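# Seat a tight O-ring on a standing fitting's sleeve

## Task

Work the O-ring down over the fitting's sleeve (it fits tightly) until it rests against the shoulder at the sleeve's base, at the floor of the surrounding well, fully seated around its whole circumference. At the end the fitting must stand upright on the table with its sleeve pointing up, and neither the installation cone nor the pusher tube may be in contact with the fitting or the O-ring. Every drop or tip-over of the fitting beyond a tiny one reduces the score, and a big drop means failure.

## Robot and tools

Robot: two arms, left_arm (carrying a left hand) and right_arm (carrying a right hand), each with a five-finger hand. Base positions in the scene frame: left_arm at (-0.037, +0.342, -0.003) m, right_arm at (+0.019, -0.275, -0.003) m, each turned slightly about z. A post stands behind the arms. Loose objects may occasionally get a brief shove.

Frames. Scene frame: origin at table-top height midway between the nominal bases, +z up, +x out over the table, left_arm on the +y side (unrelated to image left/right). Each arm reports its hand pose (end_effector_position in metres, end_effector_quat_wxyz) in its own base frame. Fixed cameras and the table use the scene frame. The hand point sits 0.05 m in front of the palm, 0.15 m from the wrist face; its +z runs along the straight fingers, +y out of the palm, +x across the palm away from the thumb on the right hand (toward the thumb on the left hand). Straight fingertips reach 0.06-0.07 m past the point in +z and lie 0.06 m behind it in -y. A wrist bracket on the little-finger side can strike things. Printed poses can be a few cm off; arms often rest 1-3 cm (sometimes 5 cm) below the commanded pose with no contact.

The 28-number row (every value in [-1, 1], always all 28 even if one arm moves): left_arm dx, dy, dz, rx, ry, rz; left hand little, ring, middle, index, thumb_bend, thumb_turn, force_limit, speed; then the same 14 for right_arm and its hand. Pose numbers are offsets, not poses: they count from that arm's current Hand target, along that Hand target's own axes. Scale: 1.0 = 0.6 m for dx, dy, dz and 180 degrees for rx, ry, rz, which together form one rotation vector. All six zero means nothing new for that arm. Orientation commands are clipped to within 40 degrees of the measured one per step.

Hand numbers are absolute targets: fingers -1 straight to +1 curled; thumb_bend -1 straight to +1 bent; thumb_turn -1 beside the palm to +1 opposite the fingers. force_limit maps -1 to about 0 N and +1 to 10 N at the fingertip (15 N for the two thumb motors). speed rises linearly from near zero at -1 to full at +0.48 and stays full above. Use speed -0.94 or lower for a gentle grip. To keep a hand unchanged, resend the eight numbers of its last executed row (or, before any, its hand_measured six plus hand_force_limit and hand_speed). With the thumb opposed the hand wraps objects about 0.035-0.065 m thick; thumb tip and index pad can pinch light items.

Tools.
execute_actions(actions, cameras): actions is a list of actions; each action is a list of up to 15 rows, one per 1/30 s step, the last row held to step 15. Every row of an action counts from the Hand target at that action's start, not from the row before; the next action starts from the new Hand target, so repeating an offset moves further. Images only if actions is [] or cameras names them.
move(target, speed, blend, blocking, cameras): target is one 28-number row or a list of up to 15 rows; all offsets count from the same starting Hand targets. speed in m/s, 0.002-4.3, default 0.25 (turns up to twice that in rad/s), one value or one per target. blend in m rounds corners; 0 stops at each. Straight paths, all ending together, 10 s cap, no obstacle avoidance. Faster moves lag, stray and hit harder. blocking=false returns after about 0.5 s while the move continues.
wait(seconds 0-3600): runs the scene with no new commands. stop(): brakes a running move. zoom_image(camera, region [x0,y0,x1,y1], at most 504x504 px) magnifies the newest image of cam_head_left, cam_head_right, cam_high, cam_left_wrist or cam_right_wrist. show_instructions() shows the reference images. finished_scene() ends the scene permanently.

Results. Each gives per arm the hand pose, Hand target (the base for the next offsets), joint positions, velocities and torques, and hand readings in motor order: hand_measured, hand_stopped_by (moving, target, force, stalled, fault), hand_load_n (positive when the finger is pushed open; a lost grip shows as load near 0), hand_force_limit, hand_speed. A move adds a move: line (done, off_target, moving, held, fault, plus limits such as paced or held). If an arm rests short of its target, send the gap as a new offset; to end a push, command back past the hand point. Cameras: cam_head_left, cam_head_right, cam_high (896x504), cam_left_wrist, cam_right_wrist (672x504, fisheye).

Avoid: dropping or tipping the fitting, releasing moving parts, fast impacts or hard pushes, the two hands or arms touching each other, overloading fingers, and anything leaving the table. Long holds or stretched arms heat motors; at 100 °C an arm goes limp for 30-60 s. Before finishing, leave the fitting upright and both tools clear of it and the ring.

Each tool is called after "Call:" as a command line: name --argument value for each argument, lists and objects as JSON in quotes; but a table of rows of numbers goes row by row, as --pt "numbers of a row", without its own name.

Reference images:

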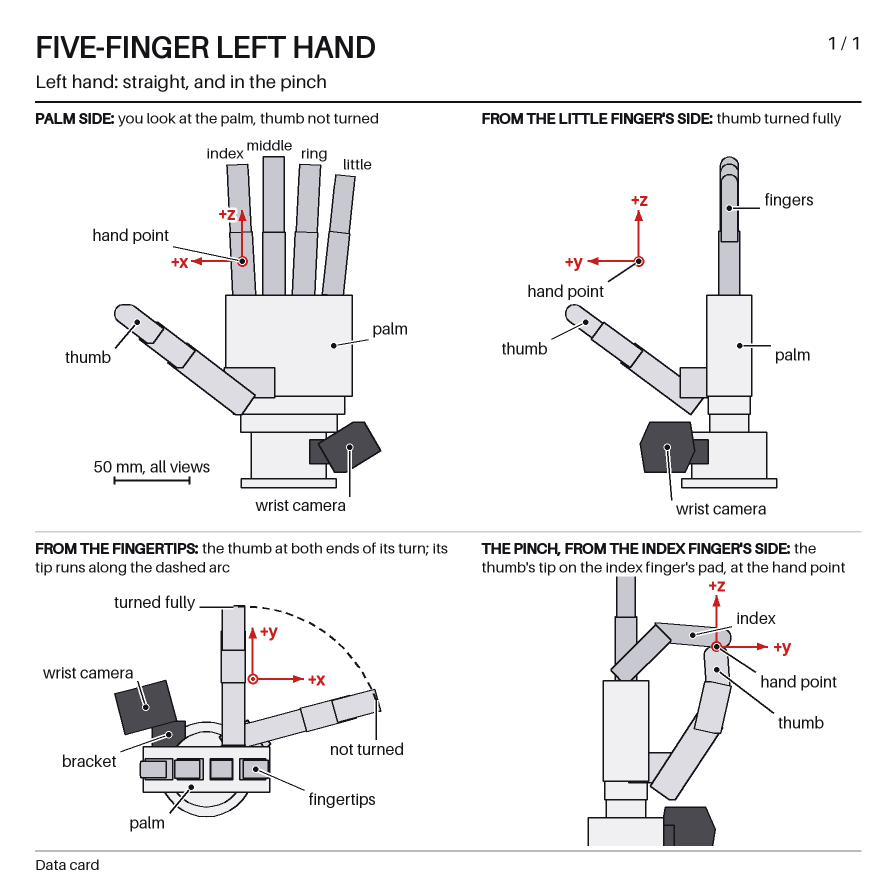

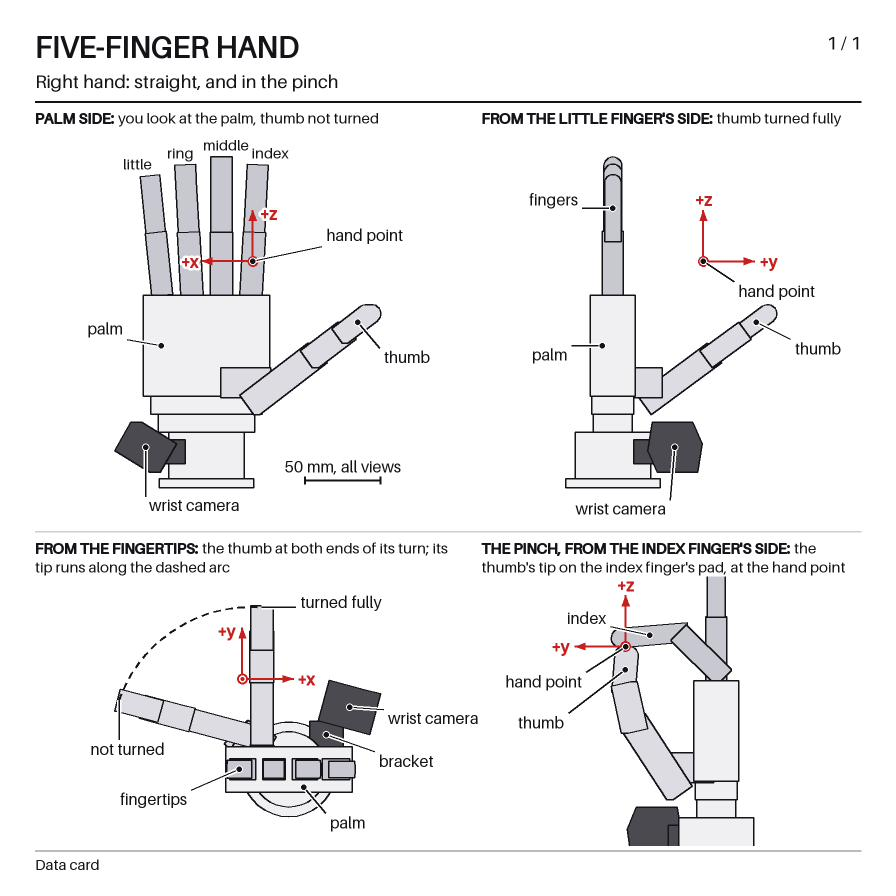

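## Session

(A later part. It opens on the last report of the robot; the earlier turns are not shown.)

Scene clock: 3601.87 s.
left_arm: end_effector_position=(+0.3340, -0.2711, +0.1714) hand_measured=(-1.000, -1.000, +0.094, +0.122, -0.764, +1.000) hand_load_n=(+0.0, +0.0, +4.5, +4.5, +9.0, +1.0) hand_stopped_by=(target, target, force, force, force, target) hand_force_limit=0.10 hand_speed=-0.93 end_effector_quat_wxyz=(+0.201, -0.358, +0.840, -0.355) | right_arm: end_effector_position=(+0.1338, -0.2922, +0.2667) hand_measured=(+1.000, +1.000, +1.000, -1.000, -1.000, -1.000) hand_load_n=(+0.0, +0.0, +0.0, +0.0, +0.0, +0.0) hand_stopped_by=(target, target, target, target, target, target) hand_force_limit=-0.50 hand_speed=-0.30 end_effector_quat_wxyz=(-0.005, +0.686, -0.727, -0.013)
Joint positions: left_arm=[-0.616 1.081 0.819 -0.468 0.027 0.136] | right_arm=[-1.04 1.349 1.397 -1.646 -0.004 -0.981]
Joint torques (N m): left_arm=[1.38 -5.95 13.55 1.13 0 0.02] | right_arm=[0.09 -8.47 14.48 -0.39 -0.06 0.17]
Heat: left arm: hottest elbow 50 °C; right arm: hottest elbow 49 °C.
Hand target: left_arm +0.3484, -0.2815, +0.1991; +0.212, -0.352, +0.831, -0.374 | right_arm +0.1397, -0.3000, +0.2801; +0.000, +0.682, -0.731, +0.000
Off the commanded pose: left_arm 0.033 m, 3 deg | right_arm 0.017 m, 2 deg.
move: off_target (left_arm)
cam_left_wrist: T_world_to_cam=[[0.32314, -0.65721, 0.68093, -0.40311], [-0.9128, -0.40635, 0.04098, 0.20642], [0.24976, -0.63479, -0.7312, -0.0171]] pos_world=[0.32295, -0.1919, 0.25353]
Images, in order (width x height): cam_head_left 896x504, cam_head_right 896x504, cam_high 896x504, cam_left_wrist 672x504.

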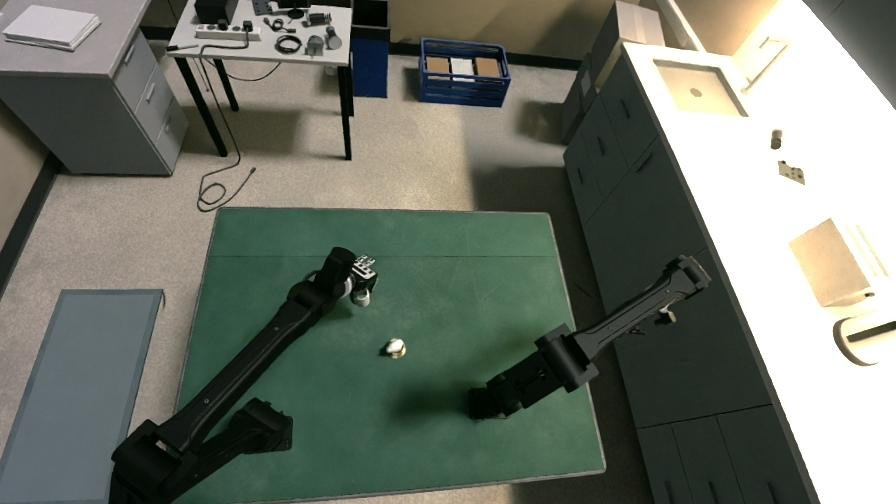

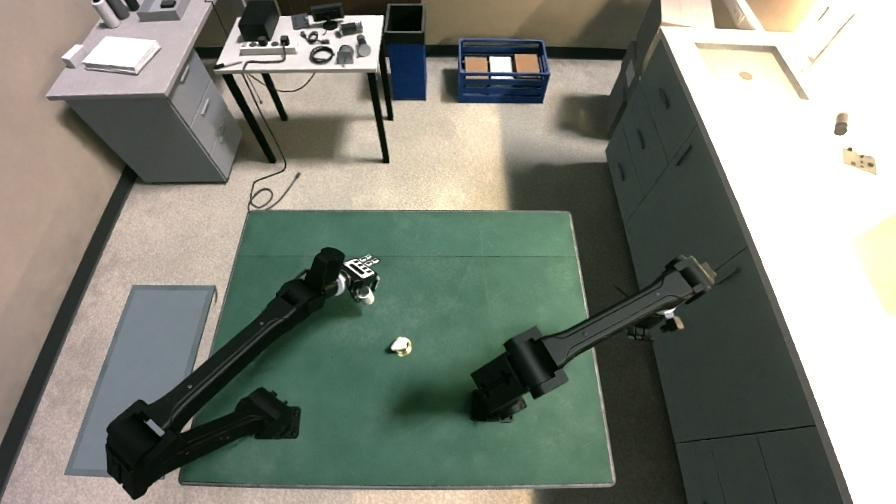

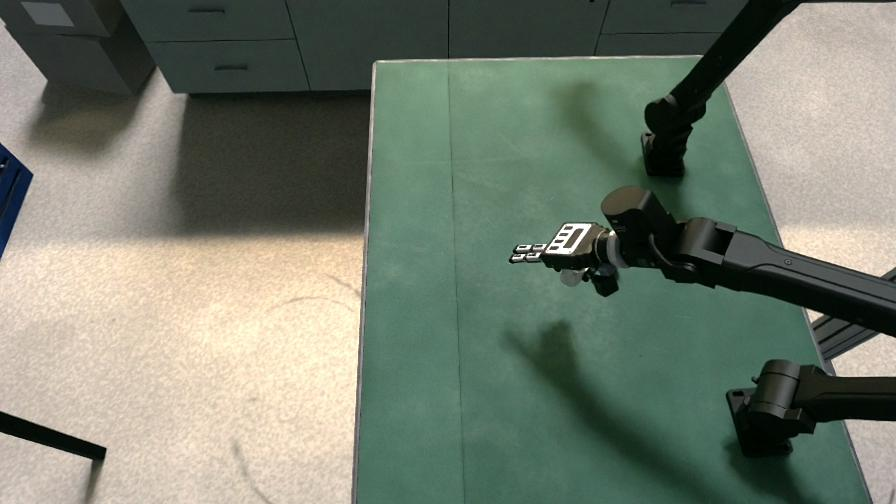

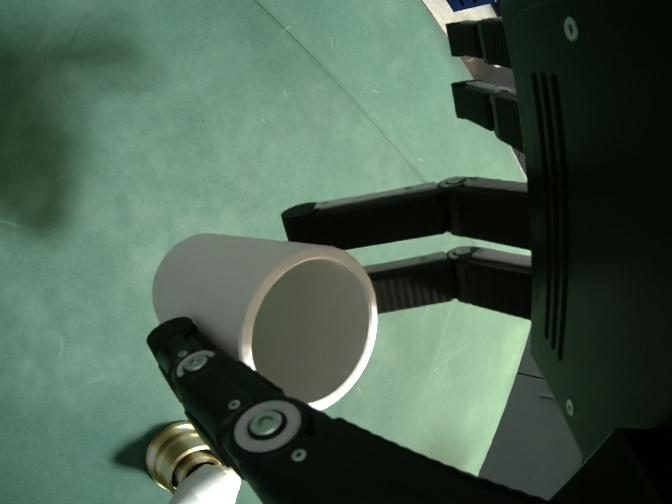

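Call:
move --target '[0.0232,0.1918,0.1187,-0.0254,0.0025,-0.0011,-1,-1,0.3,0.3,-0.1,1,0.1,-0.93,0,0,0,0,0,0,1,1,1,-1,-1,-1,-0.5,-0.3]' --speed 0.06 --cameras '["cam_left_wrist","cam_high"]'

Scene clock: 3629.60 s.
left_arm: end_effector_position=(+0.3309, -0.2685, +0.0653) hand_measured=(-1.000, -1.000, +0.094, +0.122, -0.764, +1.000) hand_load_n=(+0.0, +0.0, +4.5, +4.5, +9.5, +1.0) hand_stopped_by=(target, target, force, force, force, target) hand_force_limit=0.10 hand_speed=-0.93 end_effector_quat_wxyz=(+0.190, -0.362, +0.848, -0.336) | right_arm: end_effector_position=(+0.1338, -0.2922, +0.2667) hand_measured=(+1.000, +1.000, +1.000, -1.000, -1.000, -1.000) hand_load_n=(+0.5, +0.5, +0.0, +0.0, +0.0, +0.0) hand_stopped_by=(target, target, target, target, target, target) hand_force_limit=-0.50 hand_speed=-0.30 end_effector_quat_wxyz=(-0.005, +0.686, -0.727, -0.013)
Joint positions: left_arm=[-0.616 1.236 0.648 -0.19 0.026 0.136] | right_arm=[-1.04 1.349 1.397 -1.646 -0.004 -0.981]
Joint torques (N m): left_arm=[1.2 -6.71 7.49 2.22 -0.07 0] | right_arm=[0.21 -7.53 14.56 -0.51 -0.07 0.18]
Heat: left arm: hottest elbow 51 °C; right arm: hottest elbow 49 °C.
Hand target: left_arm +0.3339, -0.2711, +0.0642; +0.194, -0.360, +0.846, -0.342 | right_arm +0.1397, -0.3000, +0.2801; +0.000, +0.682, -0.731, +0.000
Off the commanded pose: left_arm 0.004 m, 1 deg | right_arm 0.017 m, 2 deg.
move: done
cam_left_wrist: T_world_to_cam=[[0.34932, -0.67569, 0.64917, -0.3398], [-0.91033, -0.40886, 0.06429, 0.20598], [0.22198, -0.61341, -0.75792, -0.07554]] pos_world=[0.32298, -0.19172, 0.15009]
Images, in order (width x height): cam_high 896x504, cam_left_wrist 672x504.

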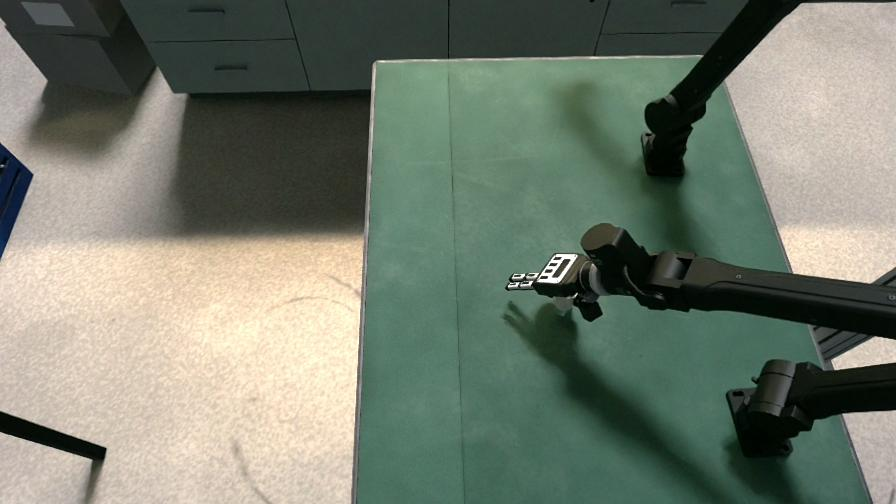

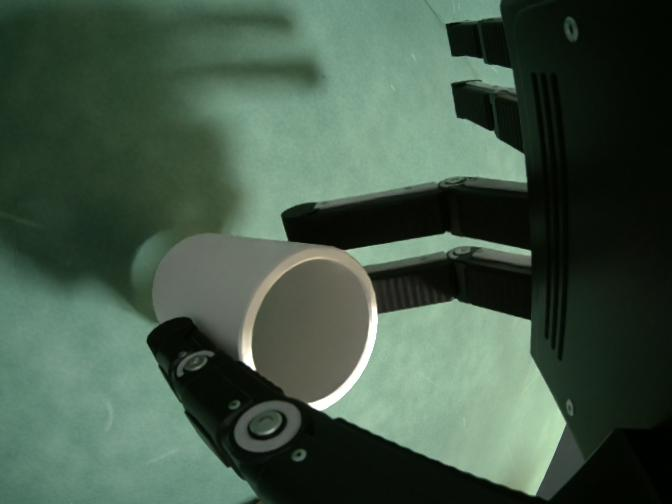

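Call:
move --target '[0.0019,0.0168,0.0161,0,0,0,-1,-1,0.3,0.3,-0.1,1,0.1,-0.93,0,0,0,0,0,0,1,1,1,-1,-1,-1,-0.5,-0.3]' --speed 0.02 --cameras '["cam_left_wrist"]'

Scene clock: 3646.23 s.
left_arm: end_effector_position=(+0.3313, -0.2688, +0.0522) hand_measured=(-1.000, -1.000, +0.094, +0.122, -0.764, +1.000) hand_load_n=(+0.0, +0.0, +4.5, +4.5, +9.5, +1.0) hand_stopped_by=(target, target, force, force, force, target) hand_force_limit=0.10 hand_speed=-0.93 end_effector_quat_wxyz=(+0.190, -0.362, +0.848, -0.337) | right_arm: end_effector_position=(+0.1338, -0.2922, +0.2667) hand_measured=(+1.000, +1.000, +1.000, -1.000, -1.000, -1.000) hand_load_n=(+0.0, +0.0, +0.0, +0.0, +0.0, +0.0) hand_stopped_by=(target, target, target, target, target, target) hand_force_limit=-0.50 hand_speed=-0.30 end_effector_quat_wxyz=(-0.005, +0.686, -0.727, -0.013)
Joint positions: left_arm=[-0.616 1.264 0.628 -0.141 0.026 0.136] | right_arm=[-1.04 1.349 1.397 -1.646 -0.004 -0.981]
Joint torques (N m): left_arm=[1.32 -6.65 7.21 2.28 -0.06 0.01] | right_arm=[0.26 -8.06 14.52 -0.34 -0.07 0.16]
Heat: left arm: hottest elbow 48 °C; right arm: hottest elbow 49 °C.
Hand target: left_arm +0.3339, -0.2711, +0.0502; +0.194, -0.360, +0.846, -0.342 | right_arm +0.1397, -0.3000, +0.2801; +0.000, +0.682, -0.731, +0.000
Off the commanded pose: left_arm 0.004 m, 1 deg | right_arm 0.017 m, 2 deg.
move: done
cam_left_wrist: T_world_to_cam=[[0.34847, -0.6751, 0.65023, -0.33116], [-0.91041, -0.40881, 0.06346, 0.20717], [0.22298, -0.61409, -0.75708, -0.08638]] pos_world=[0.32328, -0.19192, 0.13679]

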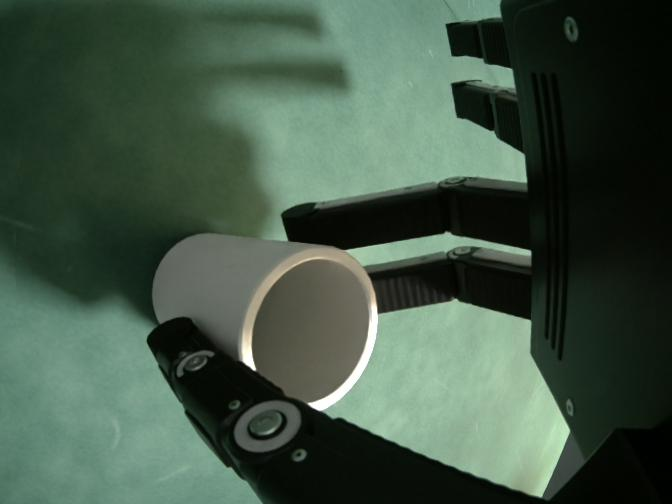

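Call:
move --target '[0.0008,0.0072,0.0069,0,0,0,-1,-1,0.3,0.3,-0.1,1,0.1,-0.93,0,0,0,0,0,0,1,1,1,-1,-1,-1,-0.5,-0.3]' --speed 0.02 --cameras '["cam_left_wrist"]'

Scene clock: 3653.20 s.
left_arm: end_effector_position=(+0.3310, -0.2698, +0.0494) hand_measured=(-1.000, -1.000, +0.094, +0.122, -0.764, +1.000) hand_load_n=(+0.0, +0.0, +3.5, +4.0, +10.0, +1.0) hand_stopped_by=(target, target, force, force, force, target) hand_force_limit=0.10 hand_speed=-0.93 end_effector_quat_wxyz=(+0.190, -0.357, +0.849, -0.340) | right_arm: end_effector_position=(+0.1338, -0.2922, +0.2667) hand_measured=(+1.000, +1.000, +1.000, -1.000, -1.000, -1.000) hand_load_n=(+0.0, +0.5, +0.0, +0.0, +0.0, +0.0) hand_stopped_by=(target, target, target, target, target, target) hand_force_limit=-0.50 hand_speed=-0.30 end_effector_quat_wxyz=(-0.005, +0.686, -0.727, -0.013)
Joint positions: left_arm=[-0.616 1.27 0.622 -0.124 0.034 0.144] | right_arm=[-1.04 1.349 1.397 -1.646 -0.004 -0.981]
Joint torques (N m): left_arm=[1.38 -6.36 6.87 2.43 -0.05 0] | right_arm=[0.03 -8.35 14.41 -0.28 -0.09 0.14]
Heat: left arm: hottest elbow 47 °C; right arm: hottest elbow 50 °C.
Hand target: left_arm +0.3339, -0.2711, +0.0442; +0.194, -0.360, +0.846, -0.342 | right_arm +0.1397, -0.3000, +0.2801; +0.000, +0.682, -0.731, +0.000
Off the commanded pose: left_arm 0.006 m, 1 deg | right_arm 0.017 m, 2 deg.
move: done
cam_left_wrist: T_world_to_cam=[[0.33857, -0.67709, 0.65339, -0.32734], [-0.91503, -0.39875, 0.06094, 0.21101], [0.21928, -0.61851, -0.75456, -0.0891]] pos_world=[0.32345, -0.19261, 0.13379]

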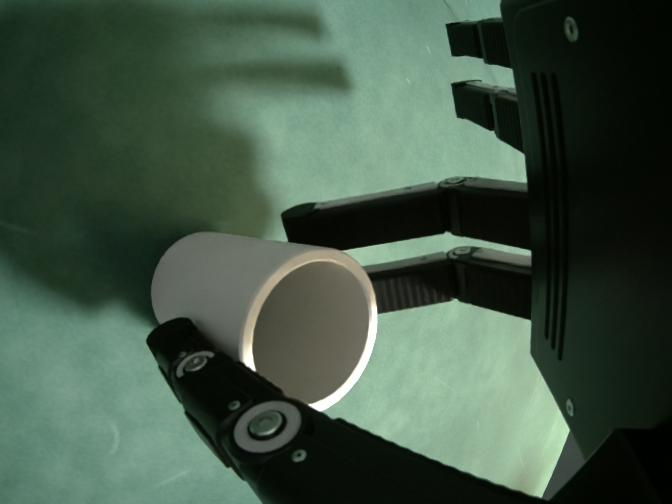

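Call:
move --target '[0,0,0,0,0,0,-1,-1,-0.45,-0.45,-1,1,0.1,-0.7,0,0,0,0,0,0,1,1,1,-1,-1,-1,-0.5,-0.3]' --speed 0.02 --cameras '["cam_left_wrist"]'

Scene clock: 3659.37 s.
left_arm: end_effector_position=(+0.3320, -0.2703, +0.0479) hand_measured=(-1.000, -1.000, -0.450, -0.450, -1.000, +1.000) hand_load_n=(+0.0, +0.0, +0.0, +0.0, +0.0, +0.0) hand_stopped_by=(target, target, target, target, target, target) hand_force_limit=0.10 hand_speed=-0.70 end_effector_quat_wxyz=(+0.190, -0.361, +0.847, -0.340) | right_arm: end_effector_position=(+0.1338, -0.2922, +0.2667) hand_measured=(+1.000, +1.000, +1.000, -1.000, -1.000, -1.000) hand_load_n=(+0.0, +0.0, +0.0, +0.0, +0.0, +0.0) hand_stopped_by=(target, target, target, target, target, target) hand_force_limit=-0.50 hand_speed=-0.30 end_effector_quat_wxyz=(-0.005, +0.686, -0.727, -0.013)
Joint positions: left_arm=[-0.616 1.276 0.622 -0.118 0.031 0.136] | right_arm=[-1.04 1.349 1.397 -1.646 -0.004 -0.981]
Joint torques (N m): left_arm=[1.26 -6.59 6.82 2.3 -0.07 0.01] | right_arm=[0.15 -8.18 14.48 -0.39 -0.08 0.19]
Heat: left arm: hottest elbow 46 °C; right arm: hottest elbow 50 °C.
Hand target: left_arm +0.3339, -0.2711, +0.0442; +0.194, -0.360, +0.846, -0.342 | right_arm +0.1397, -0.3000, +0.2801; +0.000, +0.682, -0.731, +0.000
Off the commanded pose: left_arm 0.004 m, 1 deg | right_arm 0.017 m, 2 deg.
move: done
cam_left_wrist: T_world_to_cam=[[0.34502, -0.67279, 0.65446, -0.32809], [-0.91189, -0.40542, 0.06395, 0.20872], [0.22231, -0.61886, -0.75339, -0.09195]] pos_world=[0.32397, -0.19301, 0.1321]

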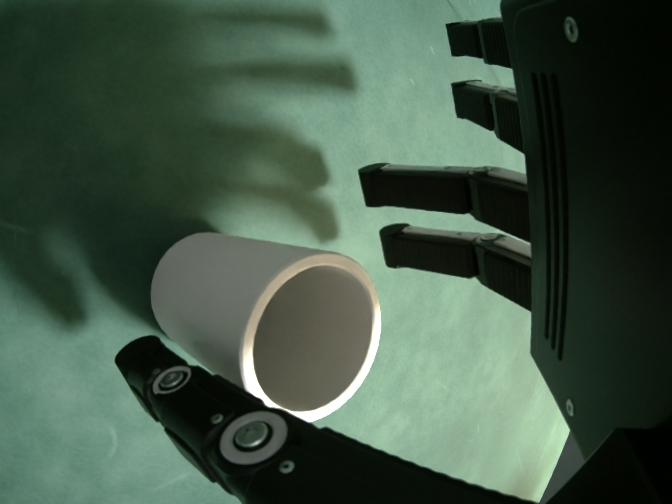

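Call:
move --pt "-0.0108 -0.0875 -0.0285 0.0283 -0.0039 0.0007 -1 -1 -0.45 -0.45 -1 1 0.1 -0.7 0 0 0 0 0 0 1 1 1 -1 -1 -1 -0.5 -0.3" --pt "-0.0272 -0.2312 -0.1666 0.0283 -0.0039 0.0007 -1 -1 -0.45 -0.45 -1 1 0.1 -0.7 0 0 0 0 0 0 1 1 1 -1 -1 -1 -0.5 -0.3" --speed '[0.08,0.08]' --blend '[0.01,0]' --cameras '["cam_left_wrist","cam_high","cam_head_left","cam_head_right"]'

Scene clock: 3675.20 s.
left_arm: end_effector_position=(+0.3418, -0.2773, +0.1828) hand_measured=(-1.000, -1.000, -0.450, -0.450, -1.000, +1.000) hand_load_n=(+0.0, +0.0, +0.0, +0.0, +0.0, +0.0) hand_stopped_by=(target, target, target, target, target, target) hand_force_limit=0.10 hand_speed=-0.70 end_effector_quat_wxyz=(+0.201, -0.357, +0.839, -0.358) | right_arm: end_effector_position=(+0.1338, -0.2922, +0.2667) hand_measured=(+1.000, +1.000, +1.000, -1.000, -1.000, -1.000) hand_load_n=(+0.0, +0.0, +0.0, +0.0, +0.0, +0.0) hand_stopped_by=(target, target, target, target, target, target) hand_force_limit=-0.50 hand_speed=-0.30 end_effector_quat_wxyz=(-0.005, +0.686, -0.727, -0.013)
Joint positions: left_arm=[-0.616 1.1 0.86 -0.486 0.031 0.136] | right_arm=[-1.04 1.349 1.397 -1.646 -0.004 -0.981]
Joint torques (N m): left_arm=[1.32 -7.12 13.37 0.92 -0.07 -0.01] | right_arm=[0.5 -7.94 14.49 -0.35 -0.07 0.17]
Heat: left arm: hottest elbow 45 °C; right arm: hottest elbow 50 °C.
Hand target: left_arm +0.3534, -0.2853, +0.2142; +0.215, -0.352, +0.829, -0.377 | right_arm +0.1397, -0.3000, +0.2801; +0.000, +0.682, -0.731, +0.000
Off the commanded pose: left_arm 0.034 m, 3 deg | right_arm 0.017 m, 2 deg.
move: off_target (left_arm)
cam_left_wrist: T_world_to_cam=[[0.31989, -0.65497, 0.68461, -0.41635], [-0.91383, -0.40409, 0.0404, 0.21158], [0.25018, -0.63853, -0.72779, -0.01643]] pos_world=[0.33064, -0.1977, 0.26454]
Images, in order (width x height): cam_head_left 896x504, cam_head_right 896x504, cam_high 896x504, cam_left_wrist 672x504.

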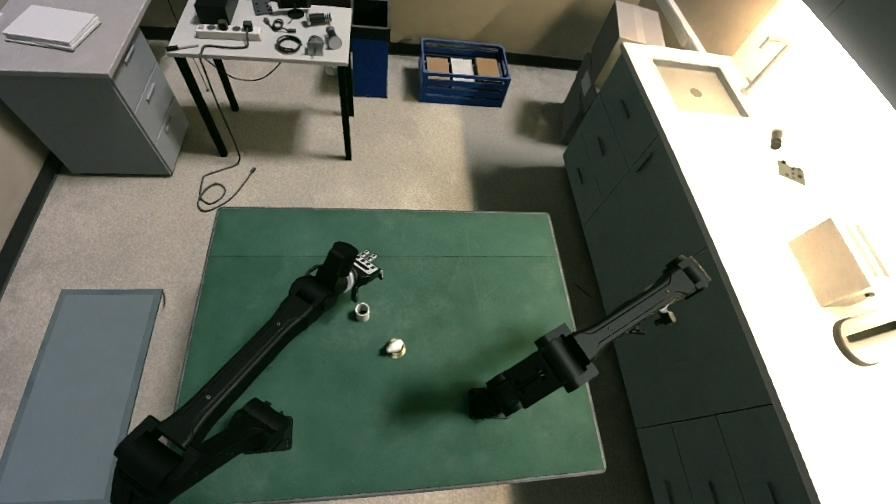

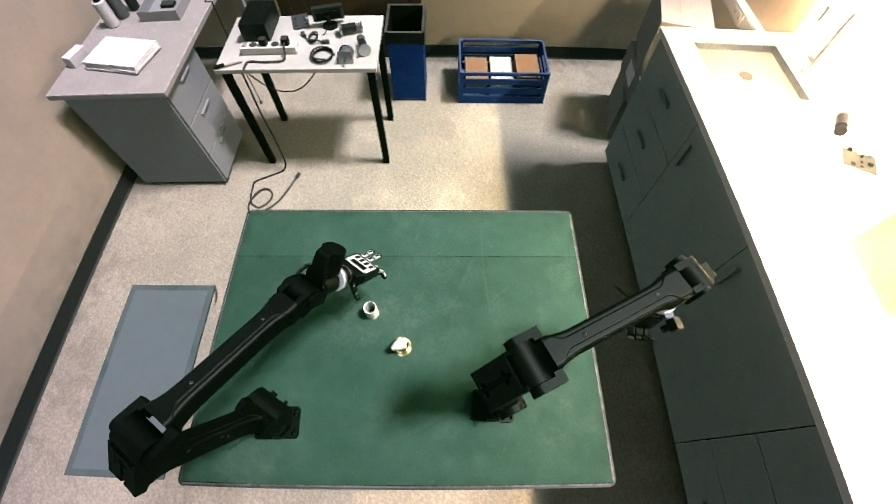

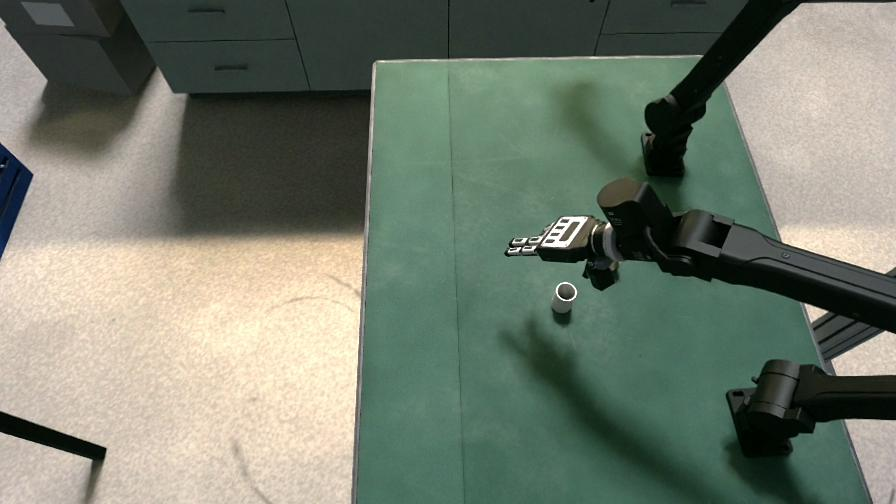

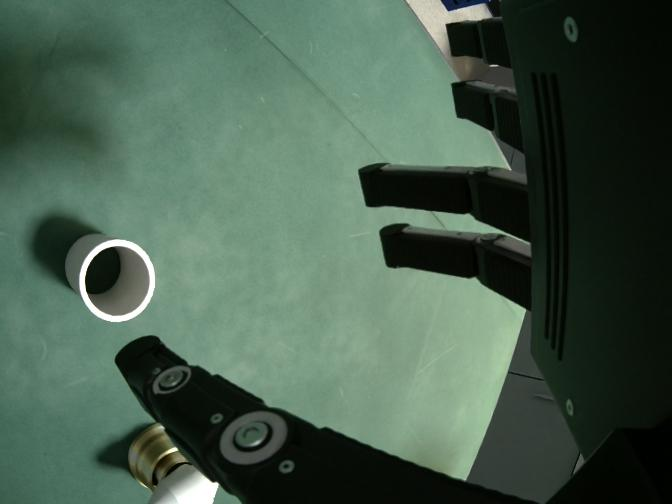

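Call:
move --target '[0.2600,0.0027,-0.0415,0.0101,0.0865,0.0693,-1,-1,-0.45,-0.45,-1,1,0.1,-0.7,0,0,0,0,0,0,1,1,1,-1,-1,-1,-0.5,-0.3]' --speed 0.1 --cameras '["cam_left_wrist","cam_high","cam_head_left","cam_head_right"]'

Scene clock: 3687.10 s.
left_arm: end_effector_position=(+0.2234, -0.3766, +0.1882) hand_measured=(-1.000, -1.000, -0.450, -0.450, -1.000, +1.000) hand_load_n=(+0.0, +0.0, +0.0, +0.0, +0.0, +0.0) hand_stopped_by=(target, target, target, target, target, target) hand_force_limit=0.10 hand_speed=-0.70 end_effector_quat_wxyz=(+0.136, -0.203, +0.887, -0.392) | right_arm: end_effector_position=(+0.1338, -0.2922, +0.2667) hand_measured=(+1.000, +1.000, +1.000, -1.000, -1.000, -1.000) hand_load_n=(+0.0, +0.0, +0.0, +0.0, +0.0, +0.0) hand_stopped_by=(target, target, target, target, target, target) hand_force_limit=-0.50 hand_speed=-0.30 end_effector_quat_wxyz=(-0.005, +0.686, -0.727, -0.013)
Joint positions: left_arm=[-0.969 1.084 0.86 -0.492 0.032 0.136] | right_arm=[-1.04 1.349 1.397 -1.646 -0.004 -0.981]
Joint torques (N m): left_arm=[0.62 -5.95 13.44 1.13 -0.03 -0.01] | right_arm=[0.03 -8.12 14.49 -0.42 -0.06 0.14]
Heat: left arm: hottest elbow 47 °C; right arm: hottest elbow 50 °C.
Hand target: left_arm +0.2343, -0.3892, +0.2142; +0.146, -0.202, +0.878, -0.409 | right_arm +0.1397, -0.3000, +0.2801; +0.000, +0.682, -0.731, +0.000
Off the commanded pose: left_arm 0.031 m, 3 deg | right_arm 0.017 m, 2 deg.
move: off_target (left_arm)
cam_left_wrist: T_world_to_cam=[[0.07008, -0.71965, 0.69079, -0.41704], [-0.9974, -0.06198, 0.03662, 0.21132], [0.01646, -0.69156, -0.72213, -0.0151]] pos_world=[0.24025, -0.29746, 0.26944]
Images, in order (width x height): cam_head_left 896x504, cam_head_right 896x504, cam_high 896x504, cam_left_wrist 672x504.

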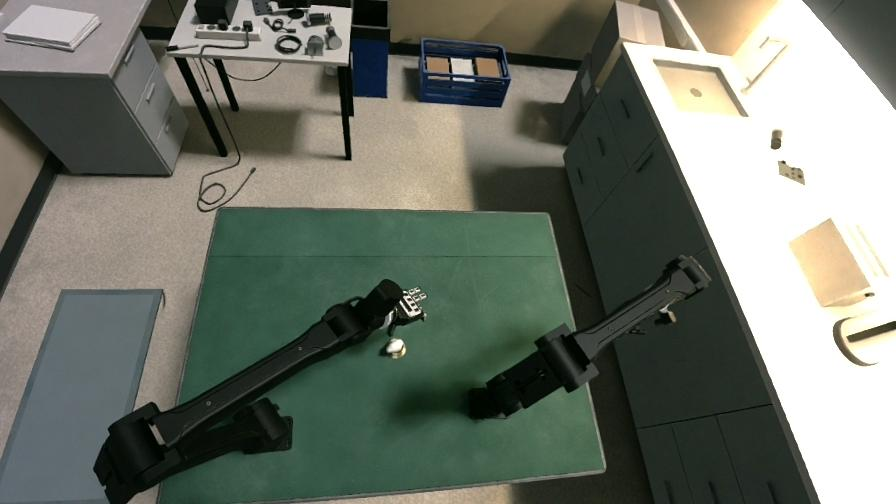

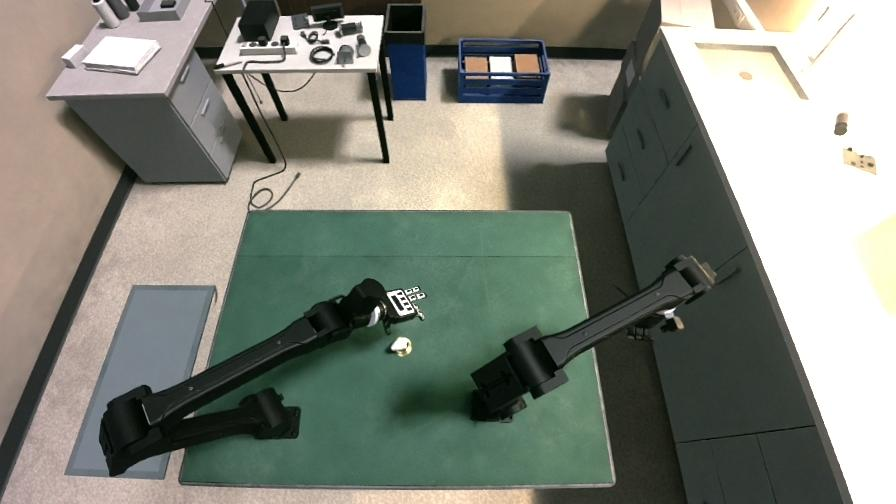

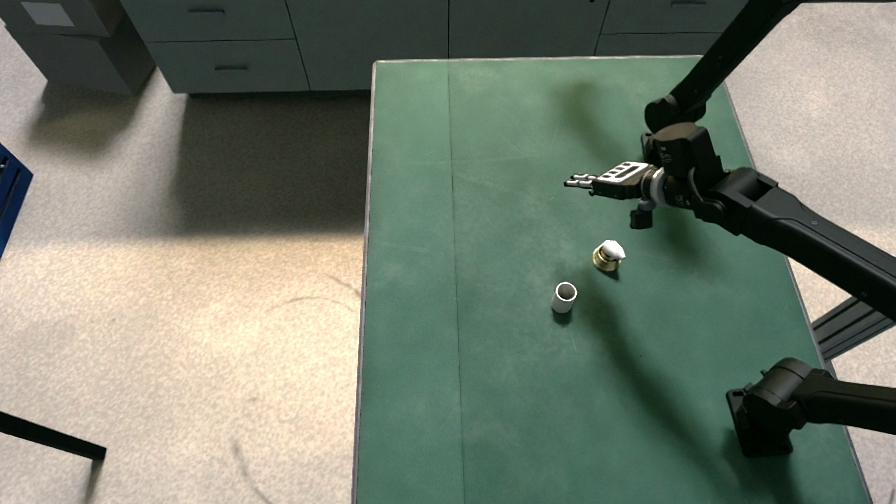

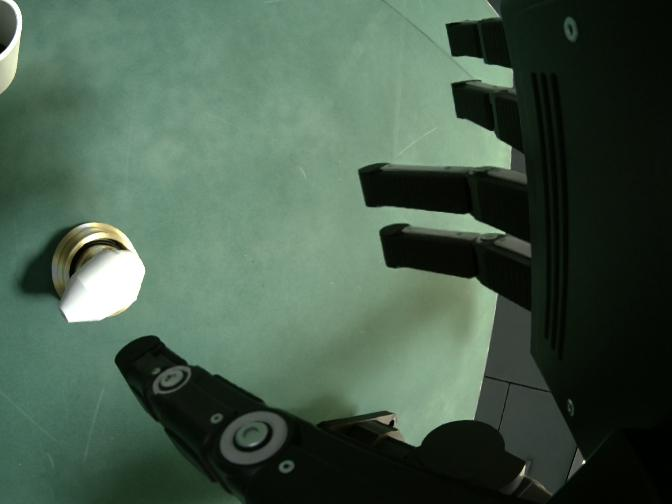

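Call:
zoom_image --camera "cam_left_wrist" --region '[30, 200, 170, 340]'

Call:
zoom_image --camera "cam_high" --region '[585, 225, 635, 275]'

Call:
zoom_image --camera "cam_head_right" --region '[380, 325, 420, 365]'

Scaled by 3.600 from the camera's image (finer frame: 960x720).

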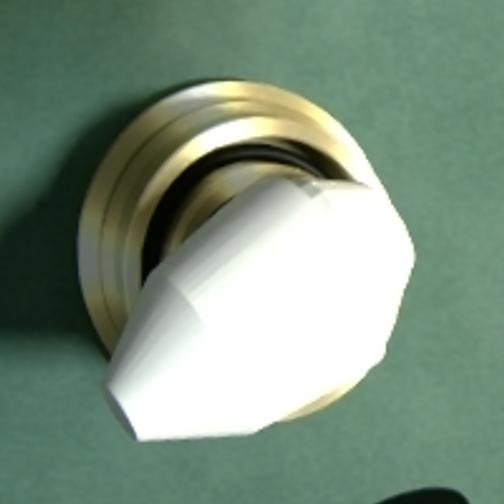

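Scaled by 10.080 from the camera's image (finer frame: 1280x720).

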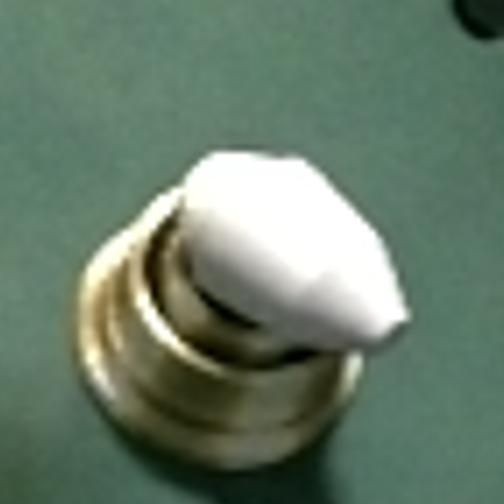

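Scaled by 12.600 from the camera's image (finer frame: 1280x720).

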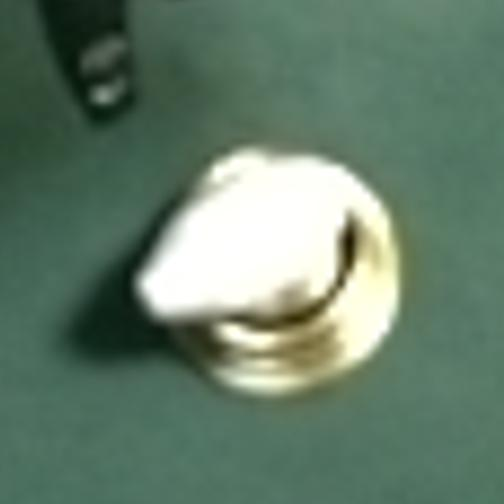

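Call:
move --target '[0.0296,0.1793,0.0831,-0.0160,-0.0203,-0.0208,-1,-1,-0.2,-0.2,-1,1,0.1,-0.7,0,0,0,0,0,0,1,1,1,-1,-1,-1,-0.5,-0.3]' --speed 0.06 --cameras '["cam_left_wrist","cam_high"]'

Scene clock: 3812.83 s.
left_arm: end_effector_position=(+0.2165, -0.3624, +0.0999) hand_measured=(-1.000, -1.000, -0.200, -0.200, -1.000, +1.000) hand_load_n=(+0.0, +0.0, +0.0, +0.0, +0.0, +0.0) hand_stopped_by=(target, target, target, target, target, target) hand_force_limit=0.10 hand_speed=-0.70 end_effector_quat_wxyz=(+0.155, -0.247, +0.878, -0.378) | right_arm: end_effector_position=(+0.1338, -0.2922, +0.2667) hand_measured=(+1.000, +1.000, +1.000, -1.000, -1.000, -1.000) hand_load_n=(+0.5, +0.0, +0.0, +0.0, -0.5, +0.0) hand_stopped_by=(target, target, target, target, target, target) hand_force_limit=-0.50 hand_speed=-0.30 end_effector_quat_wxyz=(-0.005, +0.686, -0.727, -0.013)
Joint positions: left_arm=[-0.997 1.135 0.654 -0.25 -0.066 0.055] | right_arm=[-1.04 1.349 1.397 -1.646 -0.004 -0.981]
Joint torques (N m): left_arm=[0.5 -5.66 7.79 2.29 -0.13 -0.1] | right_arm=[-0.09 -7.71 14.49 -0.43 -0.06 0.18]
Heat: left arm: hottest elbow 52 °C; right arm: hottest elbow 50 °C.
Hand target: left_arm +0.2145, -0.3676, +0.0980; +0.156, -0.248, +0.876, -0.385 | right_arm +0.1397, -0.3000, +0.2801; +0.000, +0.682, -0.731, +0.000
Off the commanded pose: left_arm 0.006 m, 1 deg | right_arm 0.017 m, 2 deg.
move: done
cam_left_wrist: T_world_to_cam=[[0.14423, -0.71754, 0.68141, -0.3597], [-0.98612, -0.16149, 0.03867, 0.16976], [0.0823, -0.67753, -0.73088, -0.07719]] pos_world=[0.22563, -0.28299, 0.18213]
Images, in order (width x height): cam_high 896x504, cam_left_wrist 672x504.

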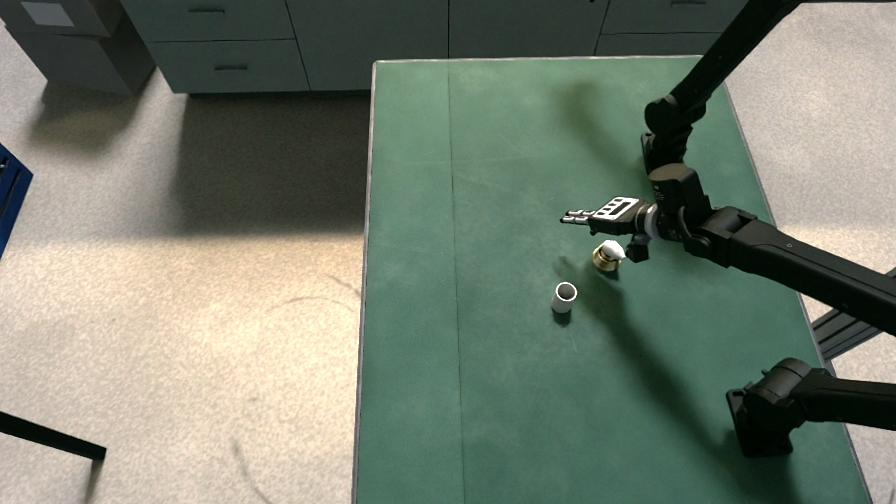

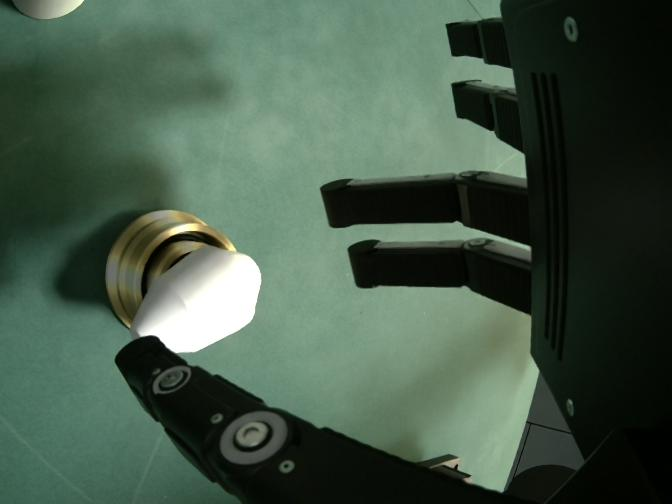

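Call:
zoom_image --camera "cam_left_wrist" --region '[90, 190, 290, 390]'

Call:
zoom_image --camera "cam_high" --region '[575, 205, 655, 285]'

Scaled by 2.520 from the camera's image (finer frame: 960x720).

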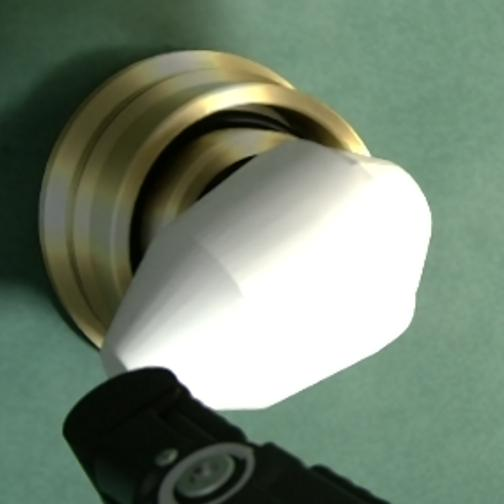

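Scaled by 6.300 from the camera's image (finer frame: 1280x720).

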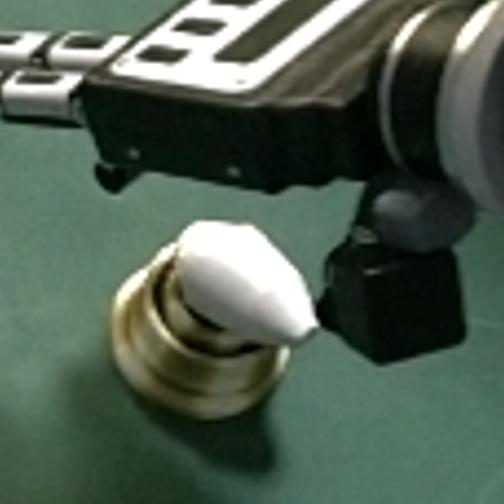

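Call:
move --target '[0.0192,0.0277,0.0245,0,0,0,-1,-1,-0.2,-0.2,-1,1,0.1,-0.7,0,0,0,0,0,0,1,1,1,-1,-1,-1,-0.5,-0.3]' --speed 0.04 --cameras '["cam_left_wrist","cam_high"]'

Call:
zoom_image --camera "cam_left_wrist" --region '[90, 190, 290, 390]'

Call:
zoom_image --camera "cam_high" --region '[575, 205, 655, 285]'

Scene clock: 3907.70 s.
left_arm: end_effector_position=(+0.2085, -0.3679, +0.0768) hand_measured=(-1.000, -1.000, -0.200, -0.200, -1.000, +1.000) hand_load_n=(+0.0, +0.0, +0.0, +0.0, +0.0, +0.0) hand_stopped_by=(target, target, target, target, target, target) hand_force_limit=0.10 hand_speed=-0.70 end_effector_quat_wxyz=(+0.155, -0.247, +0.879, -0.378) | right_arm: end_effector_position=(+0.1338, -0.2922, +0.2667) hand_measured=(+1.000, +1.000, +1.000, -1.000, -1.000, -1.000) hand_load_n=(+0.0, +0.0, +0.0, +0.0, +0.0, +0.0) hand_stopped_by=(target, target, target, target, target, target) hand_force_limit=-0.50 hand_speed=-0.30 end_effector_quat_wxyz=(-0.005, +0.686, -0.727, -0.013)
Joint positions: left_arm=[-1.027 1.178 0.616 -0.17 -0.089 0.035] | right_arm=[-1.04 1.349 1.397 -1.646 -0.004 -0.981]
Joint torques (N m): left_arm=[0.26 -5.95 7.46 2.32 -0.15 -0.12] | right_arm=[0.21 -7.88 14.48 -0.36 -0.08 0.14]
Heat: left arm: hottest elbow 45 °C; right arm: hottest elbow 50 °C.
Hand target: left_arm +0.2065, -0.3731, +0.0749; +0.156, -0.248, +0.876, -0.385 | right_arm +0.1397, -0.3000, +0.2801; +0.000, +0.682, -0.731, +0.000
Off the commanded pose: left_arm 0.006 m, 1 deg | right_arm 0.017 m, 2 deg.
move: done
cam_left_wrist: T_world_to_cam=[[0.14369, -0.7178, 0.68126, -0.3467], [-0.98618, -0.16124, 0.0381, 0.16213], [0.0825, -0.67732, -0.73105, -0.09725]] pos_world=[0.21773, -0.28859, 0.15892]
Images, in order (width x height): cam_high 896x504, cam_left_wrist 672x504.

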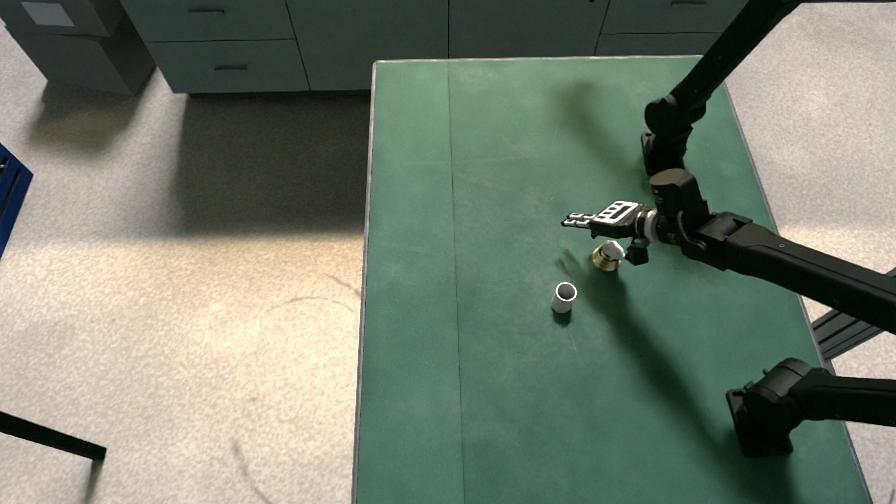

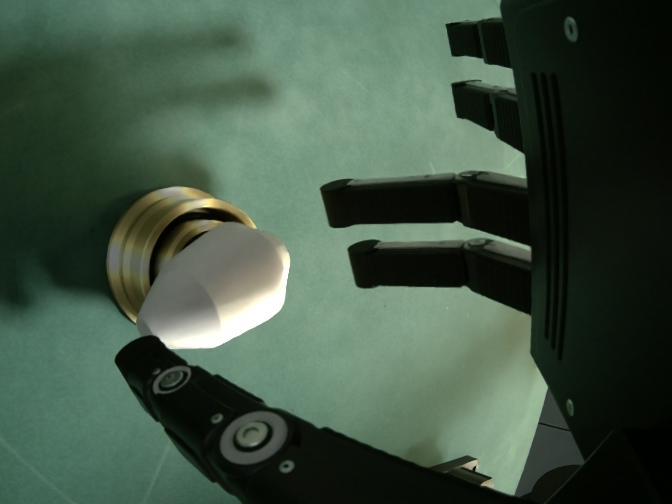

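Scaled by 2.520 from the camera's image (finer frame: 960x720).

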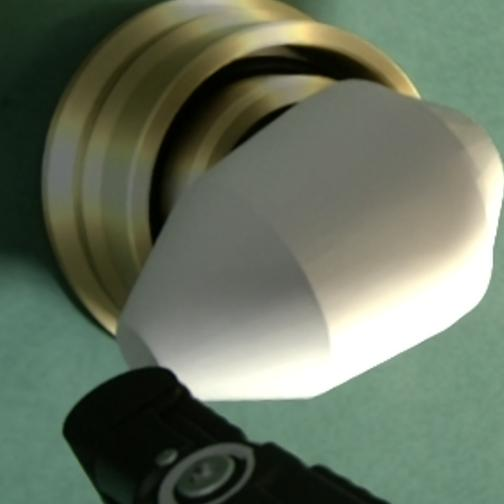

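Scaled by 6.300 from the camera's image (finer frame: 1280x720).

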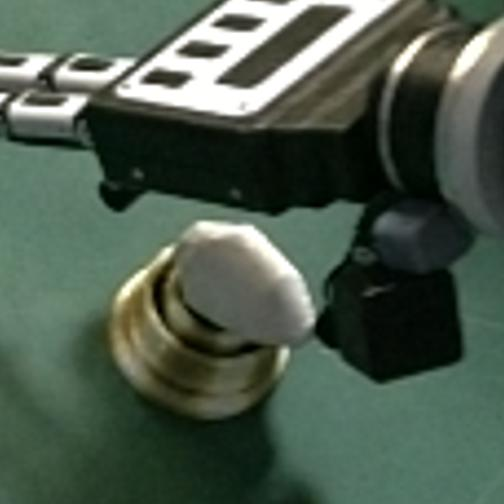

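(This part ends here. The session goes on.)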